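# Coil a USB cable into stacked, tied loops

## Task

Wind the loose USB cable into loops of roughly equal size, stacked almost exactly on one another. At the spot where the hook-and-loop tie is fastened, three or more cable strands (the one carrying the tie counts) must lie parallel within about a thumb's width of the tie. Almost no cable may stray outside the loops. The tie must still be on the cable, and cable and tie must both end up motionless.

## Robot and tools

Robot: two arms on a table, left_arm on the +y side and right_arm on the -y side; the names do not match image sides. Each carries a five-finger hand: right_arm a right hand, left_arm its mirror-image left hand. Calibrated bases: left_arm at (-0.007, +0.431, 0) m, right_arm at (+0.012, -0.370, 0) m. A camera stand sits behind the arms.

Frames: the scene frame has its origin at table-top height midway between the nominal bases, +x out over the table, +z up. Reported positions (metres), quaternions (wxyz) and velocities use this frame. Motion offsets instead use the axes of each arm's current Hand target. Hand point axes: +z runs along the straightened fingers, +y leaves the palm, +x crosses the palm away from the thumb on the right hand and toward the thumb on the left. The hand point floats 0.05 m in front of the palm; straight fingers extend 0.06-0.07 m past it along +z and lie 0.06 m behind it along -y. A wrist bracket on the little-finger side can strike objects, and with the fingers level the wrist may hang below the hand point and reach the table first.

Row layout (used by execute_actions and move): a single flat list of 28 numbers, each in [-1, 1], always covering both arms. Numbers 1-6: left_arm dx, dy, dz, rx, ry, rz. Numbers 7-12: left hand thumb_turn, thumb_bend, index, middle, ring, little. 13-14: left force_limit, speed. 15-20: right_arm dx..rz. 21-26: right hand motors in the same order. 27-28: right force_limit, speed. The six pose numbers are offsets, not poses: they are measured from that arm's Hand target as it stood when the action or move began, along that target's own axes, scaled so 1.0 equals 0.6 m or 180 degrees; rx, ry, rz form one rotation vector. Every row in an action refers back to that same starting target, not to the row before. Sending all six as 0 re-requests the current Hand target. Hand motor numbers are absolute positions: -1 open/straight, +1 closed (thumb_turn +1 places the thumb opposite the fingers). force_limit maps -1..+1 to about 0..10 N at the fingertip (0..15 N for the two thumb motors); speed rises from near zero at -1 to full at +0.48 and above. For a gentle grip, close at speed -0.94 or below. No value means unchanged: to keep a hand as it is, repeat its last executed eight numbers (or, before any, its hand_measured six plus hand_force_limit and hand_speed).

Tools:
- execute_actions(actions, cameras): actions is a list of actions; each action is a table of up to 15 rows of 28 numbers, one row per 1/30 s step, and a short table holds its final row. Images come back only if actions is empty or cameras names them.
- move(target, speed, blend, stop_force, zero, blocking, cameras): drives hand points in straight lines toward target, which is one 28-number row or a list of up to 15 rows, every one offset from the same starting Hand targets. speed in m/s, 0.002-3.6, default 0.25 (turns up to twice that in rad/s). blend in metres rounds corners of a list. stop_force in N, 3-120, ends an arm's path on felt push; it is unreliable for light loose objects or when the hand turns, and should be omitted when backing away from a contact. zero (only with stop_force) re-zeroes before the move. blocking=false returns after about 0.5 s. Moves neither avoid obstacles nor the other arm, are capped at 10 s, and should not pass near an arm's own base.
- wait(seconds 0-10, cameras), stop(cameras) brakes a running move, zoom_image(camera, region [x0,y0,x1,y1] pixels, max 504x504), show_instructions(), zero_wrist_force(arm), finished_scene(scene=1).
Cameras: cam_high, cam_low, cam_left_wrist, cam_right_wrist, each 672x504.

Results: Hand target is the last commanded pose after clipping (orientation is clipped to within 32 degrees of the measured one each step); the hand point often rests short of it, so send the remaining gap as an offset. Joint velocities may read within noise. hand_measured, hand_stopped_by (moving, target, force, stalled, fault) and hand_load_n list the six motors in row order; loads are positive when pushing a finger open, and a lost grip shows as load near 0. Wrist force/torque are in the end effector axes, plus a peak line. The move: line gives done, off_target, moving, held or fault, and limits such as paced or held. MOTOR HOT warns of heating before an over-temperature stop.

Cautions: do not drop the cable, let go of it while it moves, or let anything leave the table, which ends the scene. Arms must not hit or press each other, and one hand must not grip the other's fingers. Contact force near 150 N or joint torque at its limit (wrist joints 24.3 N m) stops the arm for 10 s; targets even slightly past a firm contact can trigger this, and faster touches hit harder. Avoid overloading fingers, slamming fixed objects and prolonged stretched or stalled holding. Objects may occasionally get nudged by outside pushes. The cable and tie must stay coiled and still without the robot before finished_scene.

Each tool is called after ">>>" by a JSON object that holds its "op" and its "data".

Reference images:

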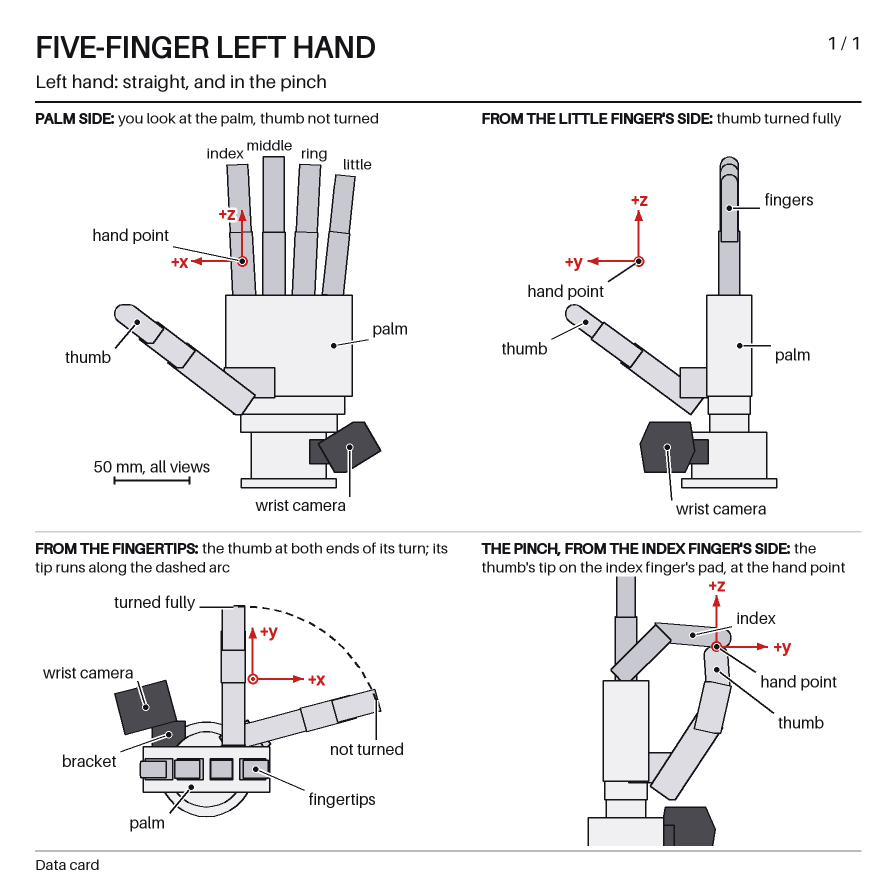

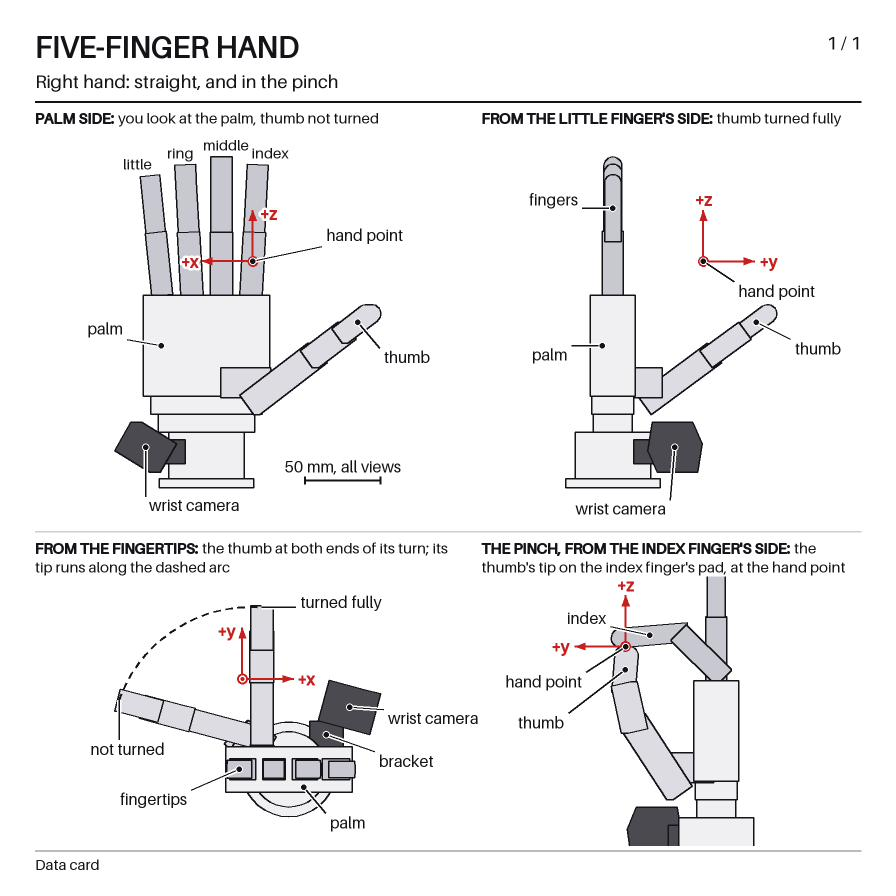

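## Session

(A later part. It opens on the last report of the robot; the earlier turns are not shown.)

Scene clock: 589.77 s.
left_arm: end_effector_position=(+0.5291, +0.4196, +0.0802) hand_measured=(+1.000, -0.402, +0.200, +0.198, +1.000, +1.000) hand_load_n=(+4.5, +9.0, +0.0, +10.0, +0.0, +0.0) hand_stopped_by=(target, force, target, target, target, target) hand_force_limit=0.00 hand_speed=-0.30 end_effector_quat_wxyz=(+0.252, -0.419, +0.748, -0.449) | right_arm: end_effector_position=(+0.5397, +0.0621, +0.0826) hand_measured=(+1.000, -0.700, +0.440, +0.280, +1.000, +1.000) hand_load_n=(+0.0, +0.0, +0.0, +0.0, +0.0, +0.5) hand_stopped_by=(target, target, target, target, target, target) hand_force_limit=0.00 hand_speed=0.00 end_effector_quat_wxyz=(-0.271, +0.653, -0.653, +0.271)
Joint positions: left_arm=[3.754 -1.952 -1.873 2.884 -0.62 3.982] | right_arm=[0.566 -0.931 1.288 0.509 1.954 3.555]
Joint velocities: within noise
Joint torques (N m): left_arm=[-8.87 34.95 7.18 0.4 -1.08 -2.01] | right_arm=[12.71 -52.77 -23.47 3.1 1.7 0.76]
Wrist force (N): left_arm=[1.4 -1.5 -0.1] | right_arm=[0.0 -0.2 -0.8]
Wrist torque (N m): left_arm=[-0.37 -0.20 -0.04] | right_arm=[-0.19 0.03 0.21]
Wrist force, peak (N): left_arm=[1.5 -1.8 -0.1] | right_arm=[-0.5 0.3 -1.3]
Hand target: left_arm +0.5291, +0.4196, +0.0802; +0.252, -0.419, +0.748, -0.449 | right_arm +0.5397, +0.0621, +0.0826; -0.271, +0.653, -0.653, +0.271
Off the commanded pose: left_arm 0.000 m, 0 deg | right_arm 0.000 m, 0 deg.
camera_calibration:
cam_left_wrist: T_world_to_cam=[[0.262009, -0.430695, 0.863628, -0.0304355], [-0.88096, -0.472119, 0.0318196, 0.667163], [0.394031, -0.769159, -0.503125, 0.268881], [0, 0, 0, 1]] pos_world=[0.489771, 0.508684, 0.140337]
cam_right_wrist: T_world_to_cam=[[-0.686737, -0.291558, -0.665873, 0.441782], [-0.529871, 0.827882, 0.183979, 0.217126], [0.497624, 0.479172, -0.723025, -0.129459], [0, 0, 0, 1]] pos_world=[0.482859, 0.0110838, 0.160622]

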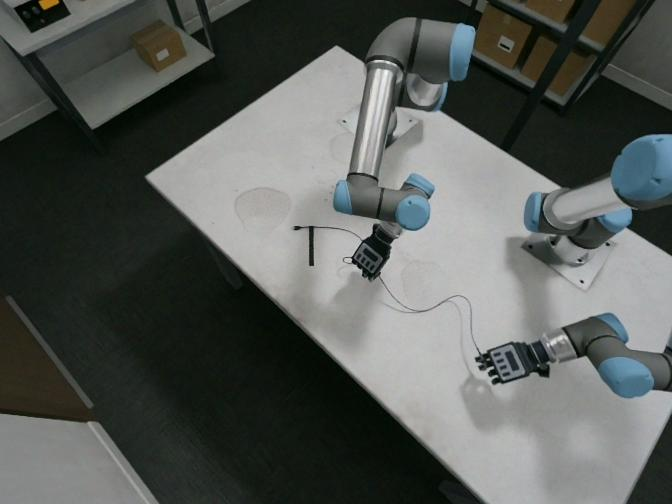

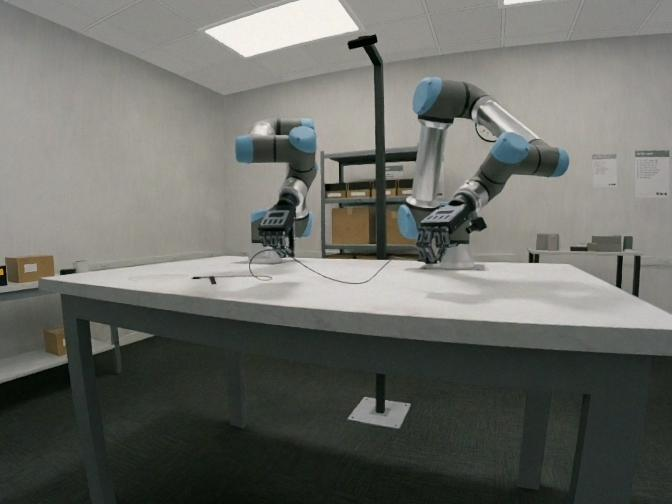

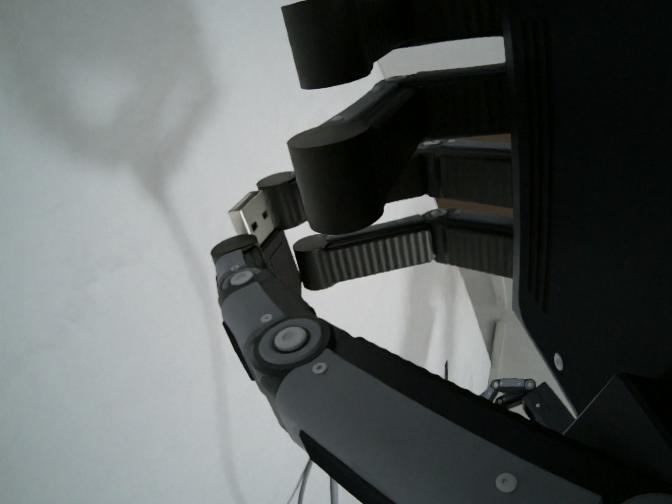

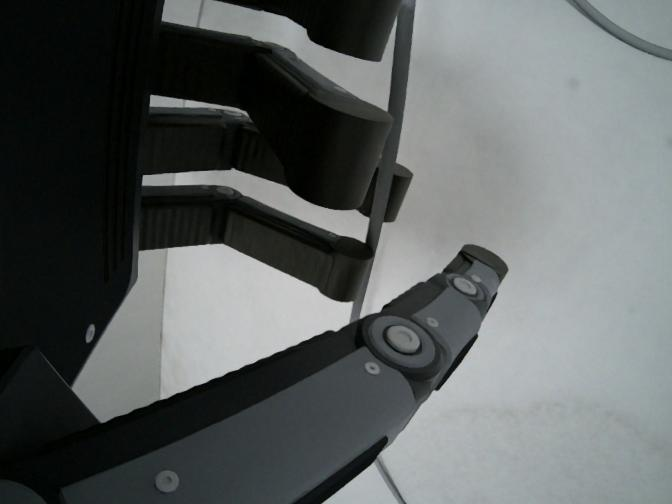

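>>> {"op": "move", "data": {"target": [[0,0,0,0,0,0,1,-0.3,0.2,0.2,1,1,0,-0.3,0,0.0589,0.0589,0,0,0,1,-0.7,0.44,0.28,1,1,0,0],[0,0,0,0,0,0,1,-0.3,0.2,0.2,1,1,0,-0.3,0,0.0589,0.0589,0,0,0,1,-0.9,-0.2,-0.2,1,1,0,0]], "speed": 0.12, "cameras": ["cam_right_wrist","cam_high"]}}

Scene clock: 607.33 s.
left_arm: end_effector_position=(+0.5291, +0.4196, +0.0802) hand_measured=(+1.000, -0.402, +0.200, +0.198, +1.000, +1.000) hand_load_n=(+4.5, +8.5, +0.0, +10.0, +0.0, +0.0) hand_stopped_by=(target, force, target, target, target, target) hand_force_limit=0.00 hand_speed=-0.30 end_effector_quat_wxyz=(+0.252, -0.419, +0.748, -0.449) | right_arm: end_effector_position=(+0.5397, +0.0621, +0.0327) hand_measured=(+1.000, -0.900, -0.200, -0.200, +1.000, +1.000) hand_load_n=(+0.0, +0.0, +0.0, +0.5, +0.0, +0.0) hand_stopped_by=(target, target, target, target, target, target) hand_force_limit=0.00 hand_speed=0.00 end_effector_quat_wxyz=(-0.271, +0.653, -0.653, +0.271)
Joint positions: left_arm=[3.754 -1.952 -1.873 2.884 -0.62 3.982] | right_arm=[0.566 -0.883 1.343 0.405 1.954 3.555]
Joint torques (N m): left_arm=[-8.97 35.35 6.54 0.36 -1 -1.82] | right_arm=[-11.87 -35.38 -6.29 -1.01 -0.81 -1.26]
Wrist force (N): left_arm=[1.1 -1.7 -0.2] | right_arm=[0.0 0.1 -0.9]
Wrist torque (N m): left_arm=[-0.39 -0.16 -0.04] | right_arm=[-0.11 0.03 0.22]
Wrist force, peak (N): left_arm=[1.4 -2.0 -0.3] | right_arm=[0.3 0.0 -1.6]
Hand target: left_arm +0.5291, +0.4196, +0.0802; +0.252, -0.419, +0.748, -0.449 | right_arm +0.5398, +0.0621, +0.0327; -0.271, +0.653, -0.653, +0.271
Off the commanded pose: left_arm 0.000 m, 0 deg | right_arm 0.000 m, 0 deg.
move: done
camera_calibration:
cam_right_wrist: T_world_to_cam=[[-0.686733, -0.291648, -0.665837, 0.408513], [-0.529946, 0.827836, 0.183971, 0.226279], [0.497548, 0.479197, -0.72306, -0.165618], [0, 0, 0, 1]] pos_world=[0.482858, 0.0111837, 0.110622]
Images, in order (width x height): cam_high 672x504, cam_right_wrist 672x504.

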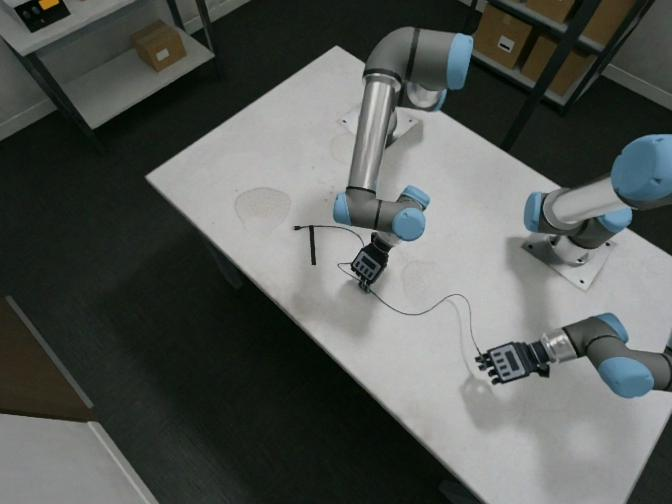

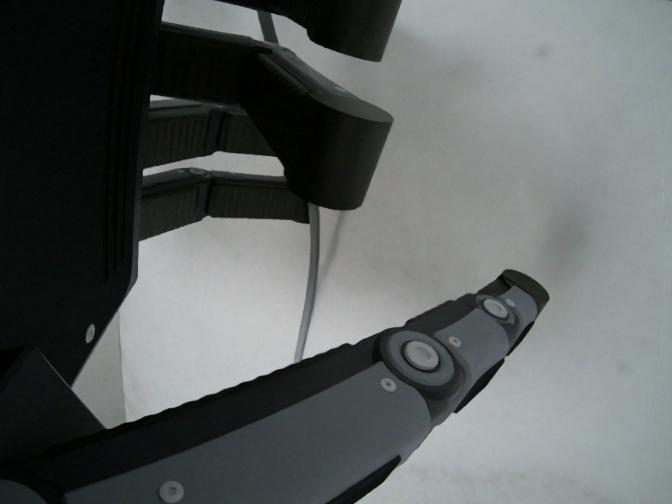

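>>> {"op": "move", "data": {"target": [[0,0,0,0,0,0,1,-0.3,0.2,0.2,1,1,0,-0.3,0,-0.0943,-0.0943,0,0,0,1,-0.9,-0.2,-0.2,1,1,0,0]], "speed": 0.12, "cameras": ["cam_right_wrist","cam_low"]}}

>>> {"op": "zoom_image", "data": {"camera": "cam_low", "region": [180, 200, 460, 320]}}

Scene clock: 609.90 s.
left_arm: end_effector_position=(+0.5291, +0.4196, +0.0802) hand_measured=(+1.000, -0.402, +0.200, +0.198, +1.000, +1.000) hand_load_n=(+4.5, +8.5, +0.0, +10.0, +0.0, +0.0) hand_stopped_by=(target, force, target, target, target, target) hand_force_limit=0.00 hand_speed=-0.30 end_effector_quat_wxyz=(+0.252, -0.419, +0.748, -0.449) | right_arm: end_effector_position=(+0.5397, +0.0620, +0.1125) hand_measured=(+1.000, -0.900, -0.200, -0.200, +1.000, +1.000) hand_load_n=(+0.0, +0.0, +0.0, +0.0, +0.0, +0.0) hand_stopped_by=(target, target, target, target, target, target) hand_force_limit=0.00 hand_speed=0.00 end_effector_quat_wxyz=(-0.271, +0.653, -0.653, +0.271)
Joint positions: left_arm=[3.754 -1.952 -1.873 2.884 -0.62 3.982] | right_arm=[0.566 -0.955 1.247 0.573 1.954 3.555]
Joint torques (N m): left_arm=[-8.41 34.81 6.6 0.37 -0.95 -1.86] | right_arm=[11.86 -51.72 -24.46 3.35 2.16 0.77]
Wrist force (N): left_arm=[1.2 -1.5 -0.2] | right_arm=[-0.1 0.1 -1.1]
Wrist torque (N m): left_arm=[-0.37 -0.18 -0.04] | right_arm=[-0.12 0.05 0.22]
Wrist force, peak (N): left_arm=[1.5 -1.8 -0.3] | right_arm=[0.3 -0.1 -1.4]
Hand target: left_arm +0.5291, +0.4196, +0.0802; +0.252, -0.419, +0.748, -0.449 | right_arm +0.5397, +0.0621, +0.1127; -0.271, +0.653, -0.653, +0.271
Off the commanded pose: left_arm 0.000 m, 0 deg | right_arm 0.000 m, 0 deg.
move: done
camera_calibration:
cam_right_wrist: T_world_to_cam=[[-0.686704, -0.291525, -0.665921, 0.461617], [-0.52988, 0.827873, 0.183994, 0.211573], [0.497659, 0.479207, -0.722977, -0.107817], [0, 0, 0, 1]] pos_world=[0.482759, 0.011084, 0.190522]
Images, in order (width x height): cam_low 672x504, cam_right_wrist 672x504.

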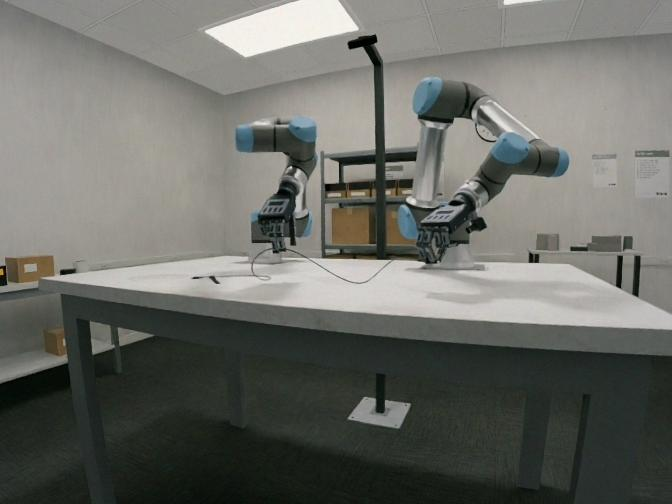

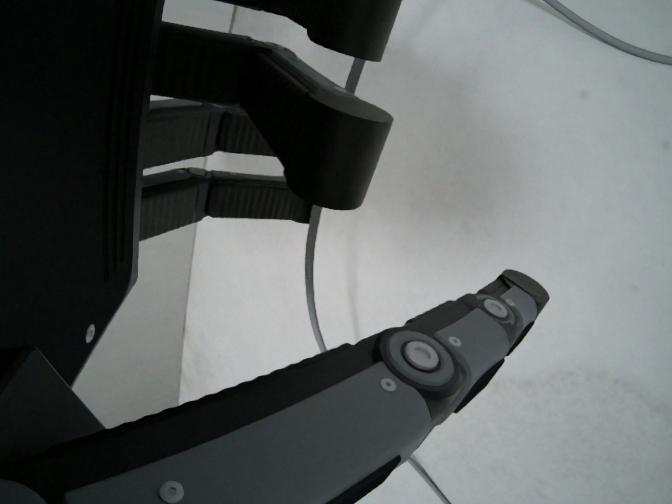

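Scaled by 1.800 from the camera's 672x504 image, which has a finer 960x720 frame.

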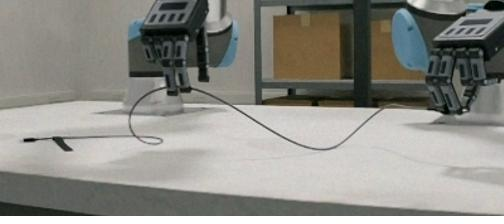

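>>> {"op": "zoom_image", "data": {"camera": "cam_right_wrist", "region": [140, 0, 560, 504]}}

>>> {"op": "zoom_image", "data": {"camera": "cam_low", "region": [230, 190, 330, 290]}}

Scaled by 1.000.

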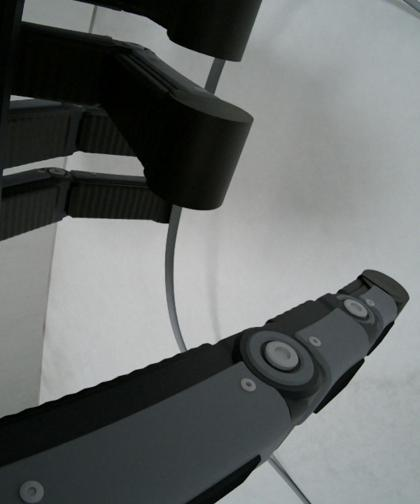

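Scaled by 5.040 from the camera's 672x504 image, which has a finer 960x720 frame.

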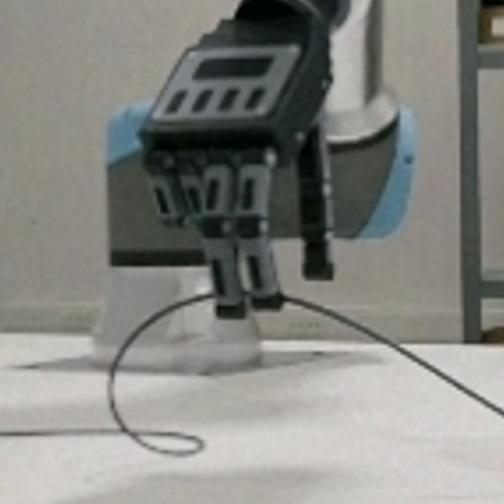

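>>> {"op": "move", "data": {"target": [[0,0,0,0,0,0,1,-0.3,0.2,0.2,1,1,0,-0.3,0,0.0943,0.0943,0,0,0,1,-0.9,-0.2,-0.2,1,1,0,0],[0,0,0,0,0,0,1,-0.3,0.2,0.2,1,1,0,-0.3,0,0.0943,0.0943,0,0,0,1,-0.9,-1,-1,1,1,0,0]], "speed": 0.12, "cameras": ["cam_right_wrist","cam_low"]}}

>>> {"op": "zoom_image", "data": {"camera": "cam_low", "region": [230, 190, 330, 290]}}

Scene clock: 616.27 s.
left_arm: end_effector_position=(+0.5291, +0.4196, +0.0802) hand_measured=(+1.000, -0.402, +0.200, +0.198, +1.000, +1.000) hand_load_n=(+4.5, +8.5, +0.0, +10.0, +0.0, +0.0) hand_stopped_by=(target, force, target, target, target, target) hand_force_limit=0.00 hand_speed=-0.30 end_effector_quat_wxyz=(+0.252, -0.419, +0.748, -0.449) | right_arm: end_effector_position=(+0.5398, +0.0621, +0.0327) hand_measured=(+1.000, -0.900, -1.000, -1.000, +1.000, +1.000) hand_load_n=(+0.0, +0.0, +0.0, +0.0, +0.0, +0.0) hand_stopped_by=(target, target, target, target, target, target) hand_force_limit=0.00 hand_speed=0.00 end_effector_quat_wxyz=(-0.271, +0.653, -0.653, +0.271)
Joint positions: left_arm=[3.754 -1.952 -1.873 2.884 -0.62 3.982] | right_arm=[0.566 -0.883 1.343 0.405 1.954 3.555]
Joint torques (N m): left_arm=[-8.87 34.89 7.26 0.3 -1 -1.78] | right_arm=[-12.3 -35.6 -7.45 -1.08 -0.01 -1.14]
Wrist force (N): left_arm=[1.2 -1.7 -0.3] | right_arm=[-0.1 -0.1 -1.2]
Wrist torque (N m): left_arm=[-0.38 -0.19 -0.04] | right_arm=[-0.15 0.06 0.17]
Wrist force, peak (N): left_arm=[1.5 -1.9 -0.2] | right_arm=[-0.1 -0.6 -1.7]
Hand target: left_arm +0.5291, +0.4196, +0.0802; +0.252, -0.419, +0.748, -0.449 | right_arm +0.5398, +0.0621, +0.0327; -0.271, +0.653, -0.653, +0.271
Off the commanded pose: left_arm 0.000 m, 0 deg | right_arm 0.000 m, 0 deg.
move: done
camera_calibration:
cam_right_wrist: T_world_to_cam=[[-0.686733, -0.291648, -0.665837, 0.408484], [-0.529946, 0.827836, 0.183971, 0.226362], [0.497548, 0.479197, -0.72306, -0.16557], [0, 0, 0, 1]] pos_world=[0.482858, 0.0110837, 0.110622]
Images, in order (width x height): cam_low 672x504, cam_right_wrist 672x504.

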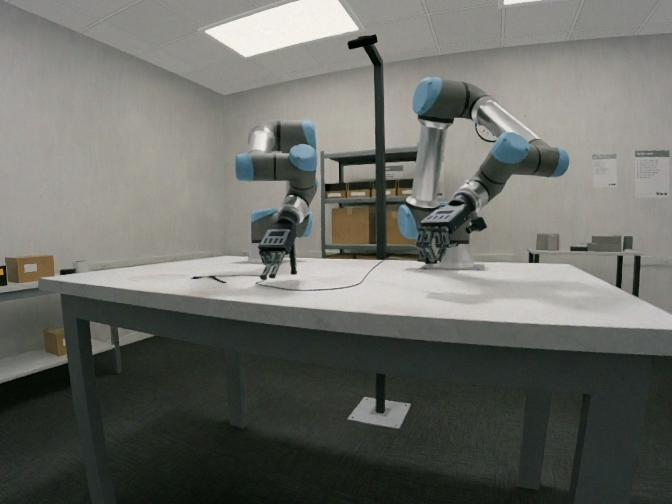

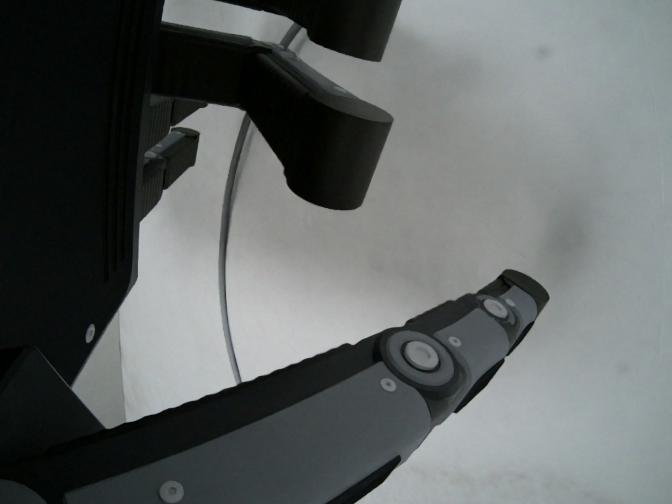

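Scaled by 5.040 from the camera's 672x504 image, which has a finer 960x720 frame.

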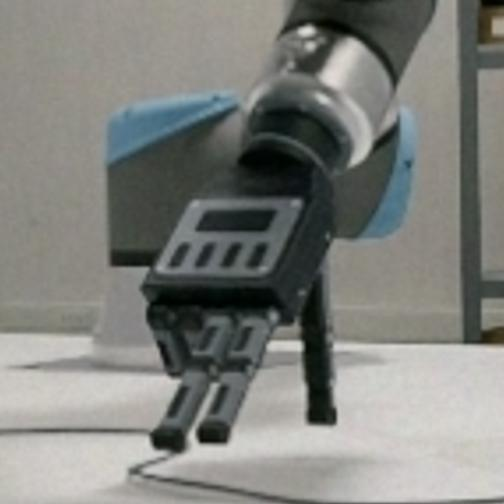

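>>> {"op": "move", "data": {"target": [[0,0,0,0,0,0,1,-0.3,0.2,0.2,1,1,0,-0.3,0,-0.0943,-0.0943,0,0,0,1,-0.9,-1,-1,1,1,0,0]], "speed": 0.12, "cameras": ["cam_right_wrist","cam_low"]}}

>>> {"op": "zoom_image", "data": {"camera": "cam_low", "region": [200, 190, 340, 310]}}

Scene clock: 618.77 s.
left_arm: end_effector_position=(+0.5291, +0.4196, +0.0802) hand_measured=(+1.000, -0.402, +0.200, +0.198, +1.000, +1.000) hand_load_n=(+4.5, +8.5, +0.0, +10.0, +0.0, +0.0) hand_stopped_by=(target, force, target, target, target, target) hand_force_limit=0.00 hand_speed=-0.30 end_effector_quat_wxyz=(+0.252, -0.419, +0.748, -0.449) | right_arm: end_effector_position=(+0.5397, +0.0620, +0.1125) hand_measured=(+1.000, -0.900, -1.000, -1.000, +1.000, +1.000) hand_load_n=(+0.0, +0.0, +0.0, +0.0, +0.0, +0.0) hand_stopped_by=(target, target, target, target, target, target) hand_force_limit=0.00 hand_speed=0.00 end_effector_quat_wxyz=(-0.271, +0.653, -0.653, +0.271)
Joint positions: left_arm=[3.754 -1.952 -1.873 2.884 -0.62 3.982] | right_arm=[0.566 -0.955 1.247 0.573 1.954 3.555]
Joint torques (N m): left_arm=[-8.36 34.69 6.49 0.19 -1.1 -1.76] | right_arm=[12.07 -52.41 -25.13 3.19 2.02 0.88]
Wrist force (N): left_arm=[1.4 -1.8 0.1] | right_arm=[0.1 -0.2 -1.0]
Wrist torque (N m): left_arm=[-0.43 -0.21 -0.02] | right_arm=[-0.18 0.01 0.22]
Wrist force, peak (N): left_arm=[1.4 -1.9 -0.1] | right_arm=[0.4 -0.2 -1.5]
Hand target: left_arm +0.5291, +0.4196, +0.0802; +0.252, -0.419, +0.748, -0.449 | right_arm +0.5397, +0.0621, +0.1127; -0.271, +0.653, -0.653, +0.271
Off the commanded pose: left_arm 0.000 m, 0 deg | right_arm 0.000 m, 0 deg.
move: done
camera_calibration:
cam_right_wrist: T_world_to_cam=[[-0.686704, -0.291525, -0.665921, 0.461617], [-0.52988, 0.827873, 0.183994, 0.211573], [0.497659, 0.479207, -0.722977, -0.107817], [0, 0, 0, 1]] pos_world=[0.482759, 0.011084, 0.190522]
Images, in order (width x height): cam_low 672x504, cam_right_wrist 672x504.

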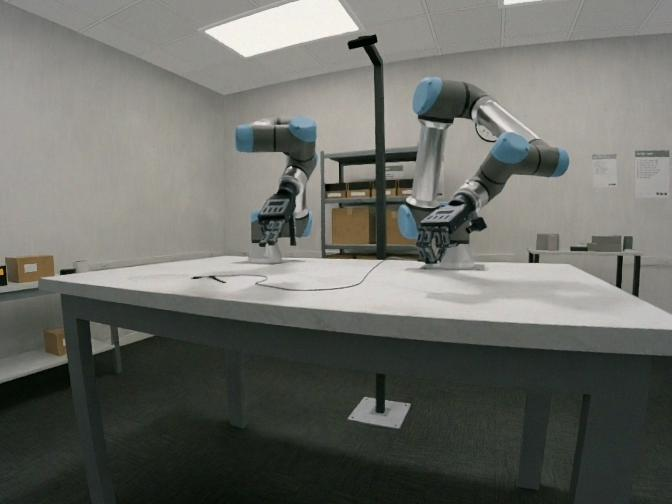

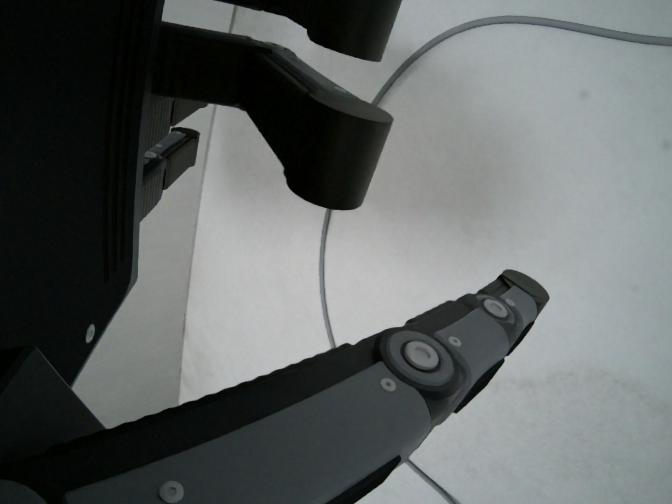

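Scaled by 3.600 from the camera's 672x504 image, which has a finer 960x720 frame.

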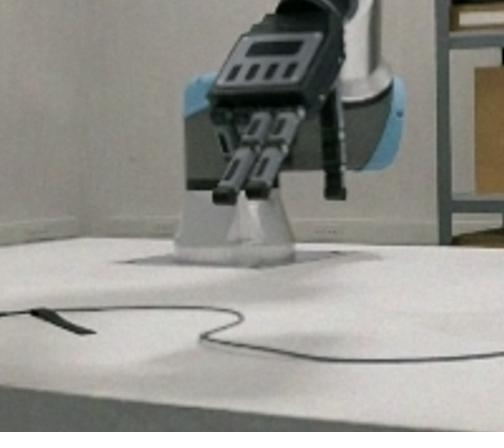

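>>> {"op": "move", "data": {"target": [[0,0,0,0,0,0,1,-0.3,0.2,0.2,1,1,0,-0.3,0.6833,-0.0589,-0.3889,0,0,0,1,-0.9,-1,-1,1,1,0,0]], "speed": 0.25, "cameras": ["cam_high"]}}

>>> {"op": "zoom_image", "data": {"camera": "cam_high", "region": [280, 200, 510, 380]}}

Scene clock: 623.17 s.
left_arm: end_effector_position=(+0.5291, +0.4196, +0.0802) hand_measured=(+1.000, -0.402, +0.200, +0.198, +1.000, +1.000) hand_load_n=(+4.5, +8.5, +0.0, +10.0, +0.0, +0.0) hand_stopped_by=(target, force, target, target, target, target) hand_force_limit=0.00 hand_speed=-0.30 end_effector_quat_wxyz=(+0.252, -0.419, +0.748, -0.449) | right_arm: end_effector_position=(+0.3996, -0.3479, +0.3025) hand_measured=(+1.000, -0.900, -1.000, -1.000, +1.000, +1.000) hand_load_n=(+0.0, +0.0, +0.0, +0.0, +0.5, +0.0) hand_stopped_by=(target, target, target, target, target, target) hand_force_limit=0.00 hand_speed=0.00 end_effector_quat_wxyz=(-0.271, +0.653, -0.653, +0.271) end_effector_velocity=(-0.001, +0.000, +0.000) end_effector_angular_velocity=(+0.000, +0.001, +0.003)
Joint positions: left_arm=[3.754 -1.952 -1.873 2.884 -0.62 3.982] | right_arm=[-0.581 -1.811 1.785 0.902 1.166 2.7]
Joint velocities: left_arm=[within noise] | right_arm=[-0.002 0 0.001 0.002 -0.003 -0.005]
Joint torques (N m): left_arm=[-9.08 34.96 7.53 0.29 -1.01 -1.51] | right_arm=[-11.51 -17.16 -8.41 3.23 -2.09 -1.32]
Wrist force (N): left_arm=[1.5 -1.6 0.0] | right_arm=[0.2 0.3 -1.2]
Wrist torque (N m): left_arm=[-0.40 -0.22 -0.02] | right_arm=[-0.09 0.03 0.23]
Wrist force, peak (N): left_arm=[1.5 -1.9 0.1] | right_arm=[0.5 -0.2 -1.6]
Hand target: left_arm +0.5291, +0.4196, +0.0802; +0.252, -0.419, +0.748, -0.449 | right_arm +0.3995, -0.3480, +0.3025; -0.271, +0.653, -0.653, +0.271
Off the commanded pose: left_arm 0.000 m, 0 deg | right_arm 0.000 m, 0 deg.
move: done
Images, in order (width x height): cam_high 672x504.

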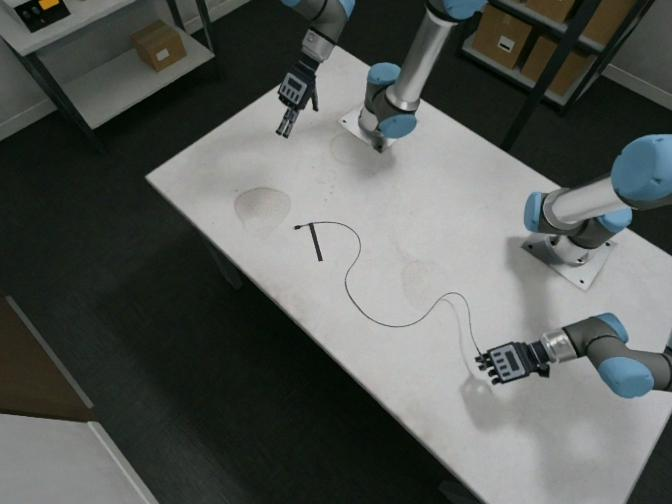

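Scaled by 2.191 from the camera's 672x504 image, which has a finer 960x720 frame.

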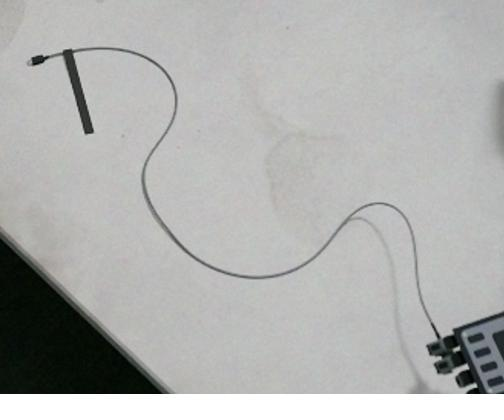

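>>> {"op": "move", "data": {"target": [[0,-0.0883,-0.0469,-0.2333,0,0,1,-0.3,0.2,0.2,1,1,0,-0.3,0,0,0,0,0,0,1,-0.9,-1,-1,1,1,0,0]], "speed": 0.2, "cameras": ["cam_left_wrist","cam_high"]}}

Scene clock: 648.17 s.
left_arm: end_effector_position=(+0.5291, +0.4196, +0.1401) hand_measured=(+1.000, -0.402, +0.200, +0.198, +1.000, +1.000) hand_load_n=(+4.5, +8.0, +0.0, +10.0, +0.0, +0.0) hand_stopped_by=(target, force, target, target, target, target) hand_force_limit=0.00 hand_speed=-0.30 end_effector_quat_wxyz=(+0.085, -0.482, +0.859, -0.152) | right_arm: end_effector_position=(+0.3995, -0.3480, +0.3025) hand_measured=(+1.000, -0.900, -1.000, -1.000, +1.000, +1.000) hand_load_n=(+0.0, +0.0, +0.0, +0.0, +0.5, +0.0) hand_stopped_by=(target, target, target, target, target, target) hand_force_limit=0.00 hand_speed=0.00 end_effector_quat_wxyz=(-0.271, +0.653, -0.653, +0.271)
Joint positions: left_arm=[3.441 -2.14 -1.264 2.067 -1.308 3.971] | right_arm=[-0.581 -1.811 1.785 0.903 1.165 2.699]
Joint torques (N m): left_arm=[-9.07 36.8 25.32 -4.2 -1.22 -1.91] | right_arm=[-13.6 -16.87 -8.85 3.28 -1.97 -1.3]
Wrist force (N): left_arm=[0.4 -1.0 -0.1] | right_arm=[0.0 -0.1 -1.3]
Wrist torque (N m): left_arm=[-0.26 0.01 -0.02] | right_arm=[-0.13 0.06 0.20]
Wrist force, peak (N): left_arm=[1.5 -1.9 0.0] | right_arm=[-0.1 0.4 -1.6]
Hand target: left_arm +0.5291, +0.4196, +0.1402; +0.085, -0.482, +0.859, -0.152 | right_arm +0.3995, -0.3480, +0.3025; -0.271, +0.653, -0.653, +0.271
Off the commanded pose: left_arm 0.000 m, 0 deg | right_arm 0.000 m, 0 deg.
move: done
camera_calibration:
cam_left_wrist: T_world_to_cam=[[0.656817, -0.67183, 0.342397, -0.116838], [-0.752091, -0.550971, 0.361649, 0.58386], [-0.0543159, -0.495051, -0.867165, 0.472191], [0, 0, 0, 1]] pos_world=[0.541505, 0.476953, 0.238319]
Images, in order (width x height): cam_high 672x504, cam_left_wrist 672x504.

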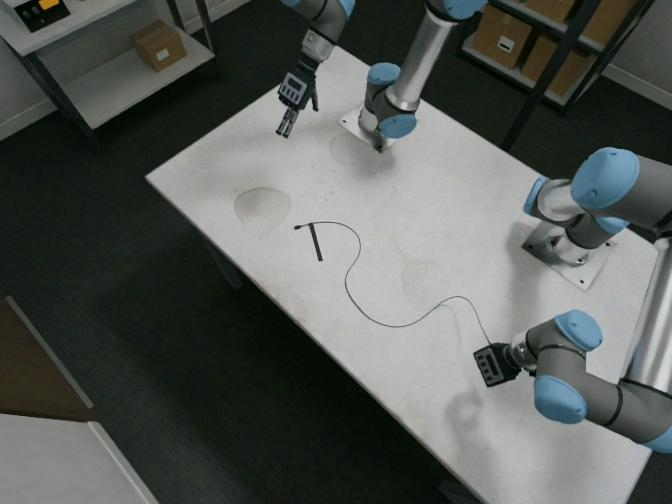

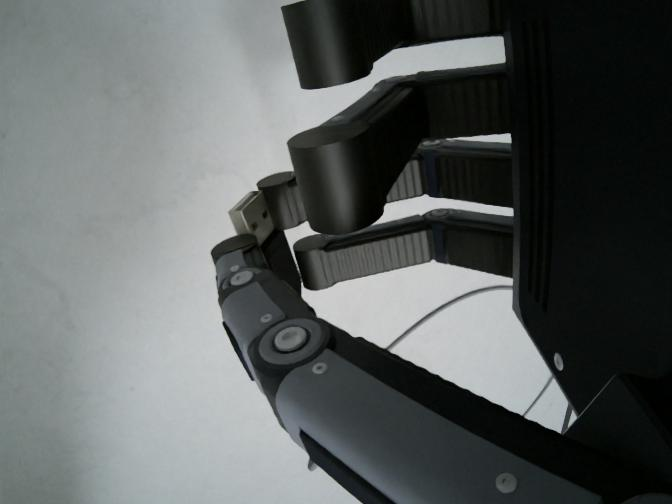

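>>> {"op": "move", "data": {"target": [[0.109,-0.2955,-0.2118,0,-0.0312,-0.0856,1,-0.3,0.2,0.2,1,1,0,-0.3,0,0,0,0,0,0,1,-0.9,-1,-1,1,1,0,0],[0.1968,-0.4807,-0.3928,0,-0.0597,-0.1640,1,-0.3,0.2,0.2,1,1,0,-0.3,0,0,0,0,0,0,1,-0.9,-1,-1,1,1,0,0],[0.227,-0.5172,-0.4505,0,-0.0597,-0.1640,1,-0.3,0.2,0.2,1,1,0,-0.3,0,0,0,0,0,0,1,-0.9,-1,-1,1,1,0,0]], "speed": 0.15, "blend": 0.03, "cameras": ["all"]}}

>>> {"op": "zoom_image", "data": {"camera": "cam_high", "region": [280, 200, 510, 380]}}

>>> {"op": "zoom_image", "data": {"camera": "cam_low", "region": [180, 100, 420, 320]}}

Scene clock: 656.23 s.
left_arm: end_effector_position=(+0.6268, +0.1998, +0.4991) hand_measured=(+1.000, -0.402, +0.200, +0.198, +1.000, +1.000) hand_load_n=(+4.5, +8.5, +0.0, +9.5, +0.0, +0.0) hand_stopped_by=(target, force, target, target, target, target) hand_force_limit=0.00 hand_speed=-0.30 end_effector_quat_wxyz=(-0.233, +0.660, -0.609, +0.374) | right_arm: end_effector_position=(+0.3995, -0.3480, +0.3025) hand_measured=(+1.000, -0.900, -1.000, -1.000, +1.000, +1.000) hand_load_n=(+0.0, +0.0, +0.0, +0.0, +0.0, +0.0) hand_stopped_by=(target, target, target, target, target, target) hand_force_limit=0.00 hand_speed=0.00 end_effector_quat_wxyz=(-0.271, +0.653, -0.653, +0.271)
Joint positions: left_arm=[3.083 -2.286 -0.035 1.657 -1.459 2.96] | right_arm=[-0.581 -1.811 1.785 0.903 1.165 2.699]
Joint torques (N m): left_arm=[13.43 51.91 20.63 1.54 2.72 -1.95] | right_arm=[-13.62 -17.13 -8.05 3.18 -2.06 -1.44]
Wrist force (N): left_arm=[1.3 -1.6 0.1] | right_arm=[0.0 0.2 -1.2]
Wrist torque (N m): left_arm=[-0.38 -0.17 0.00] | right_arm=[-0.09 0.06 0.21]
Wrist force, peak (N): left_arm=[1.6 -1.8 -0.6] | right_arm=[0.2 -0.2 -1.5]
Hand target: left_arm +0.6279, +0.1996, +0.5003; -0.127, +0.696, -0.694, +0.133 | right_arm +0.3995, -0.3480, +0.3025; -0.271, +0.653, -0.653, +0.271
Off the commanded pose: left_arm 0.002 m, 33 deg; orientation clipped | right_arm 0.000 m, 0 deg.
elbow stopped short (left arm): the move would have taken joint 3 (elbow) straighter than the controller allows.
move: off_target (left_arm); blend cut to 0.0224 m at target 2; limits=paced
camera_calibration:
cam_left_wrist: T_world_to_cam=[[0.600681, -0.0777846, 0.795696, -0.761396], [-0.507518, -0.806108, 0.304329, 0.332763], [0.617744, -0.586634, -0.523691, 0.105577], [0, 0, 0, 1]] pos_world=[0.561019, 0.270954, 0.55986]
cam_right_wrist: T_world_to_cam=[[-0.686737, -0.291558, -0.665873, 0.372322], [-0.529871, 0.827882, 0.183979, 0.441831], [0.497624, 0.479172, -0.723025, 0.295689], [0, 0, 0, 1]] pos_world=[0.342659, -0.398916, 0.380422]

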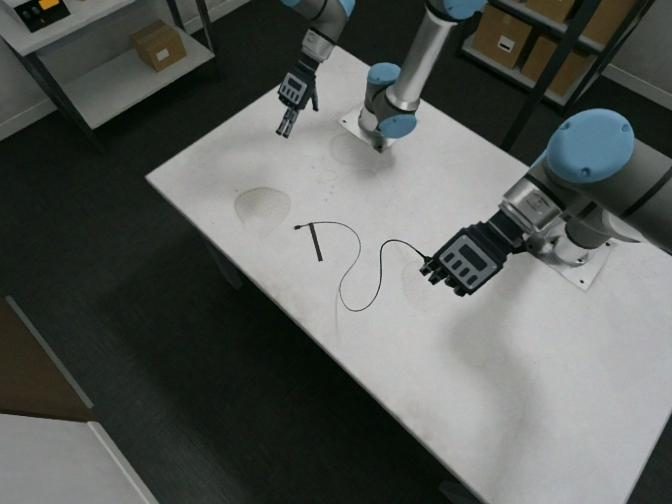

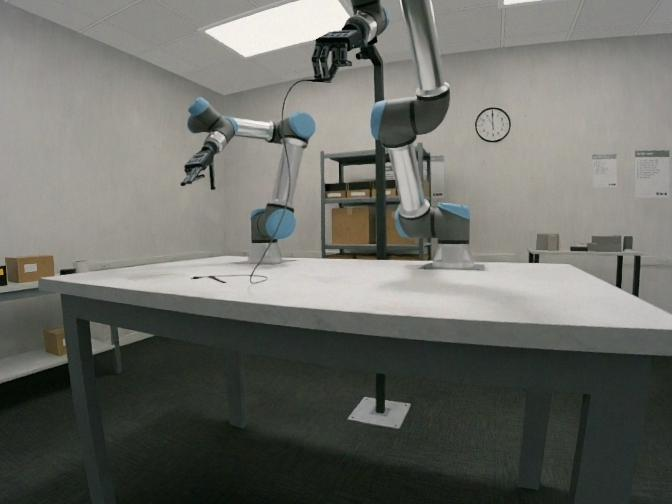

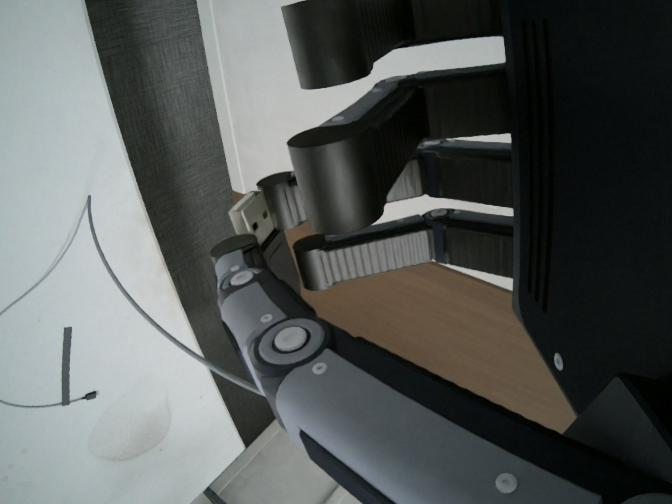

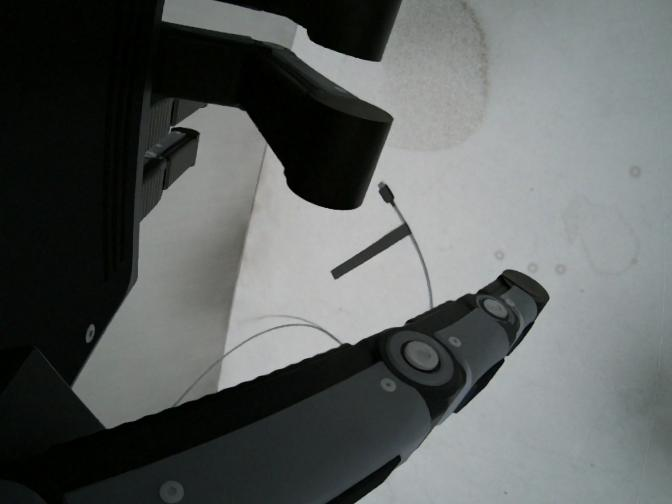

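Scaled by 2.191 from the camera's 672x504 image, which has a finer 960x720 frame.

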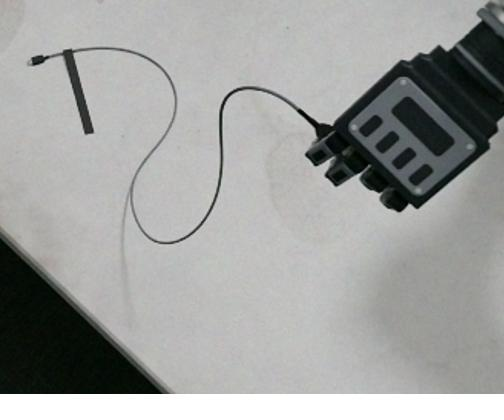

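Scaled by 2.100 from the camera's 672x504 image, which has a finer 960x720 frame.

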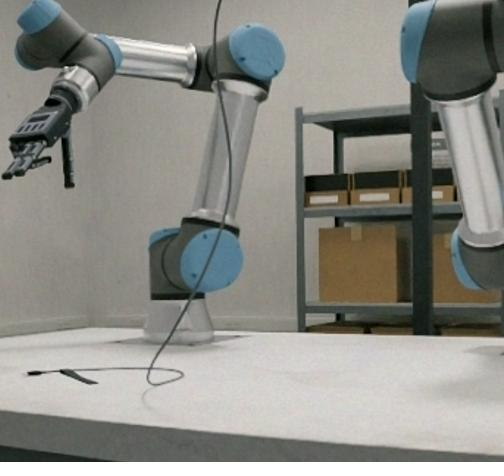

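>>> {"op": "move", "data": {"target": [[-0.3,0.3174,0.2364,0,-0.0236,-0.0624,1,-0.3,0.2,0.2,1,1,0,-0.3,0,0,0,0,0,0,1,-0.9,-1,-1,1,1,0,0],[-0.7333,0.7120,0.4793,0,-0.0236,-0.0624,1,-0.3,0.2,0.2,1,1,0,-0.3,0,0,0,0,0,0,1,-0.9,-1,-1,1,1,0,0]], "speed": 0.15, "blend": 0.05, "cameras": ["cam_high","cam_left_wrist"]}}

>>> {"op": "zoom_image", "data": {"camera": "cam_high", "region": [280, 200, 600, 440]}}

Scene clock: 687.63 s.
left_arm: end_effector_position=(+0.3333, +0.6356, +0.0741) hand_measured=(+1.000, -0.402, +0.200, +0.198, +1.000, +1.000) hand_load_n=(+5.0, +8.5, +0.0, +10.0, +0.0, +0.0) hand_stopped_by=(target, force, target, target, target, target) hand_force_limit=0.00 hand_speed=-0.30 end_effector_quat_wxyz=(-0.139, +0.765, -0.617, +0.119) | right_arm: end_effector_position=(+0.3995, -0.3480, +0.3025) hand_measured=(+1.000, -0.900, -1.000, -1.000, +1.000, +1.000) hand_load_n=(+0.0, +0.0, -0.5, +0.0, +0.0, +0.0) hand_stopped_by=(target, target, target, target, target, target) hand_force_limit=0.00 hand_speed=0.00 end_effector_quat_wxyz=(-0.271, +0.653, -0.653, +0.271)
Joint positions: left_arm=[4.143 -1.863 -1.86 2.408 -1.302 3.908] | right_arm=[-0.581 -1.811 1.785 0.903 1.165 2.699]
Joint torques (N m): left_arm=[13.42 22.64 8.43 0.04 2.27 2.01] | right_arm=[-12.48 -16.68 -9.65 3.07 -1.79 -1.34]
Wrist force (N): left_arm=[0.5 -1.0 0.0] | right_arm=[0.2 -0.2 -1.3]
Wrist torque (N m): left_arm=[-0.25 0.02 -0.13] | right_arm=[-0.13 0.03 0.22]
Wrist force, peak (N): left_arm=[1.7 -1.8 -0.1] | right_arm=[-0.2 0.2 -1.7]
Hand target: left_arm +0.3333, +0.6357, +0.0740; -0.139, +0.765, -0.617, +0.119 | right_arm +0.3995, -0.3480, +0.3025; -0.271, +0.653, -0.653, +0.271
Off the commanded pose: left_arm 0.000 m, 0 deg | right_arm 0.000 m, 0 deg.
move: done
camera_calibration:
cam_left_wrist: T_world_to_cam=[[0.931705, -0.033069, 0.361708, -0.319694], [-0.17364, -0.91523, 0.363597, 0.61808], [0.319022, -0.401572, -0.858466, 0.326706], [0, 0, 0, 1]] pos_world=[0.300958, 0.686309, 0.17137]
Images, in order (width x height): cam_high 672x504, cam_left_wrist 672x504.

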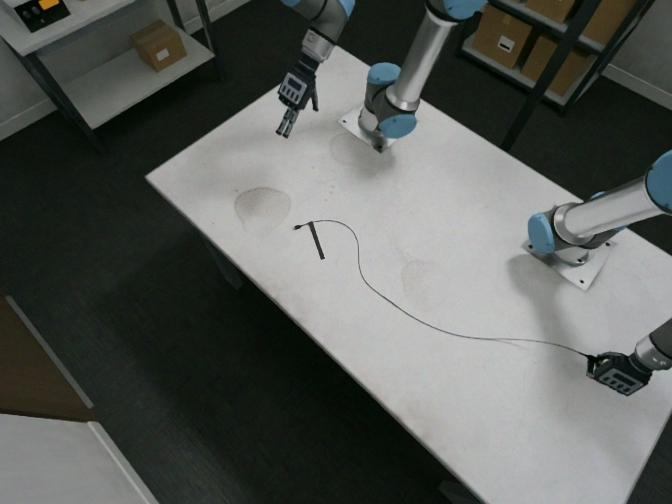

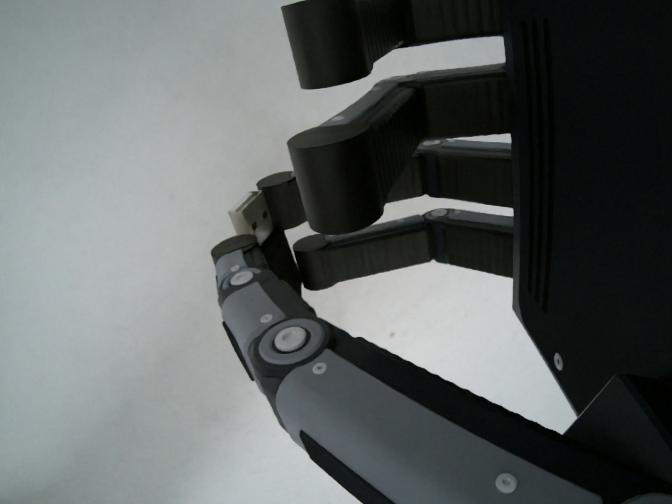

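Scaled by 1.575 from the camera's 672x504 image, which has a finer 960x720 frame.

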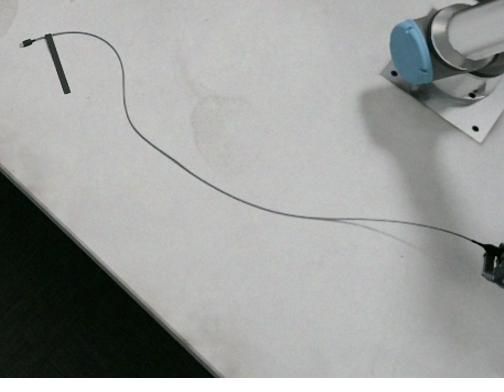

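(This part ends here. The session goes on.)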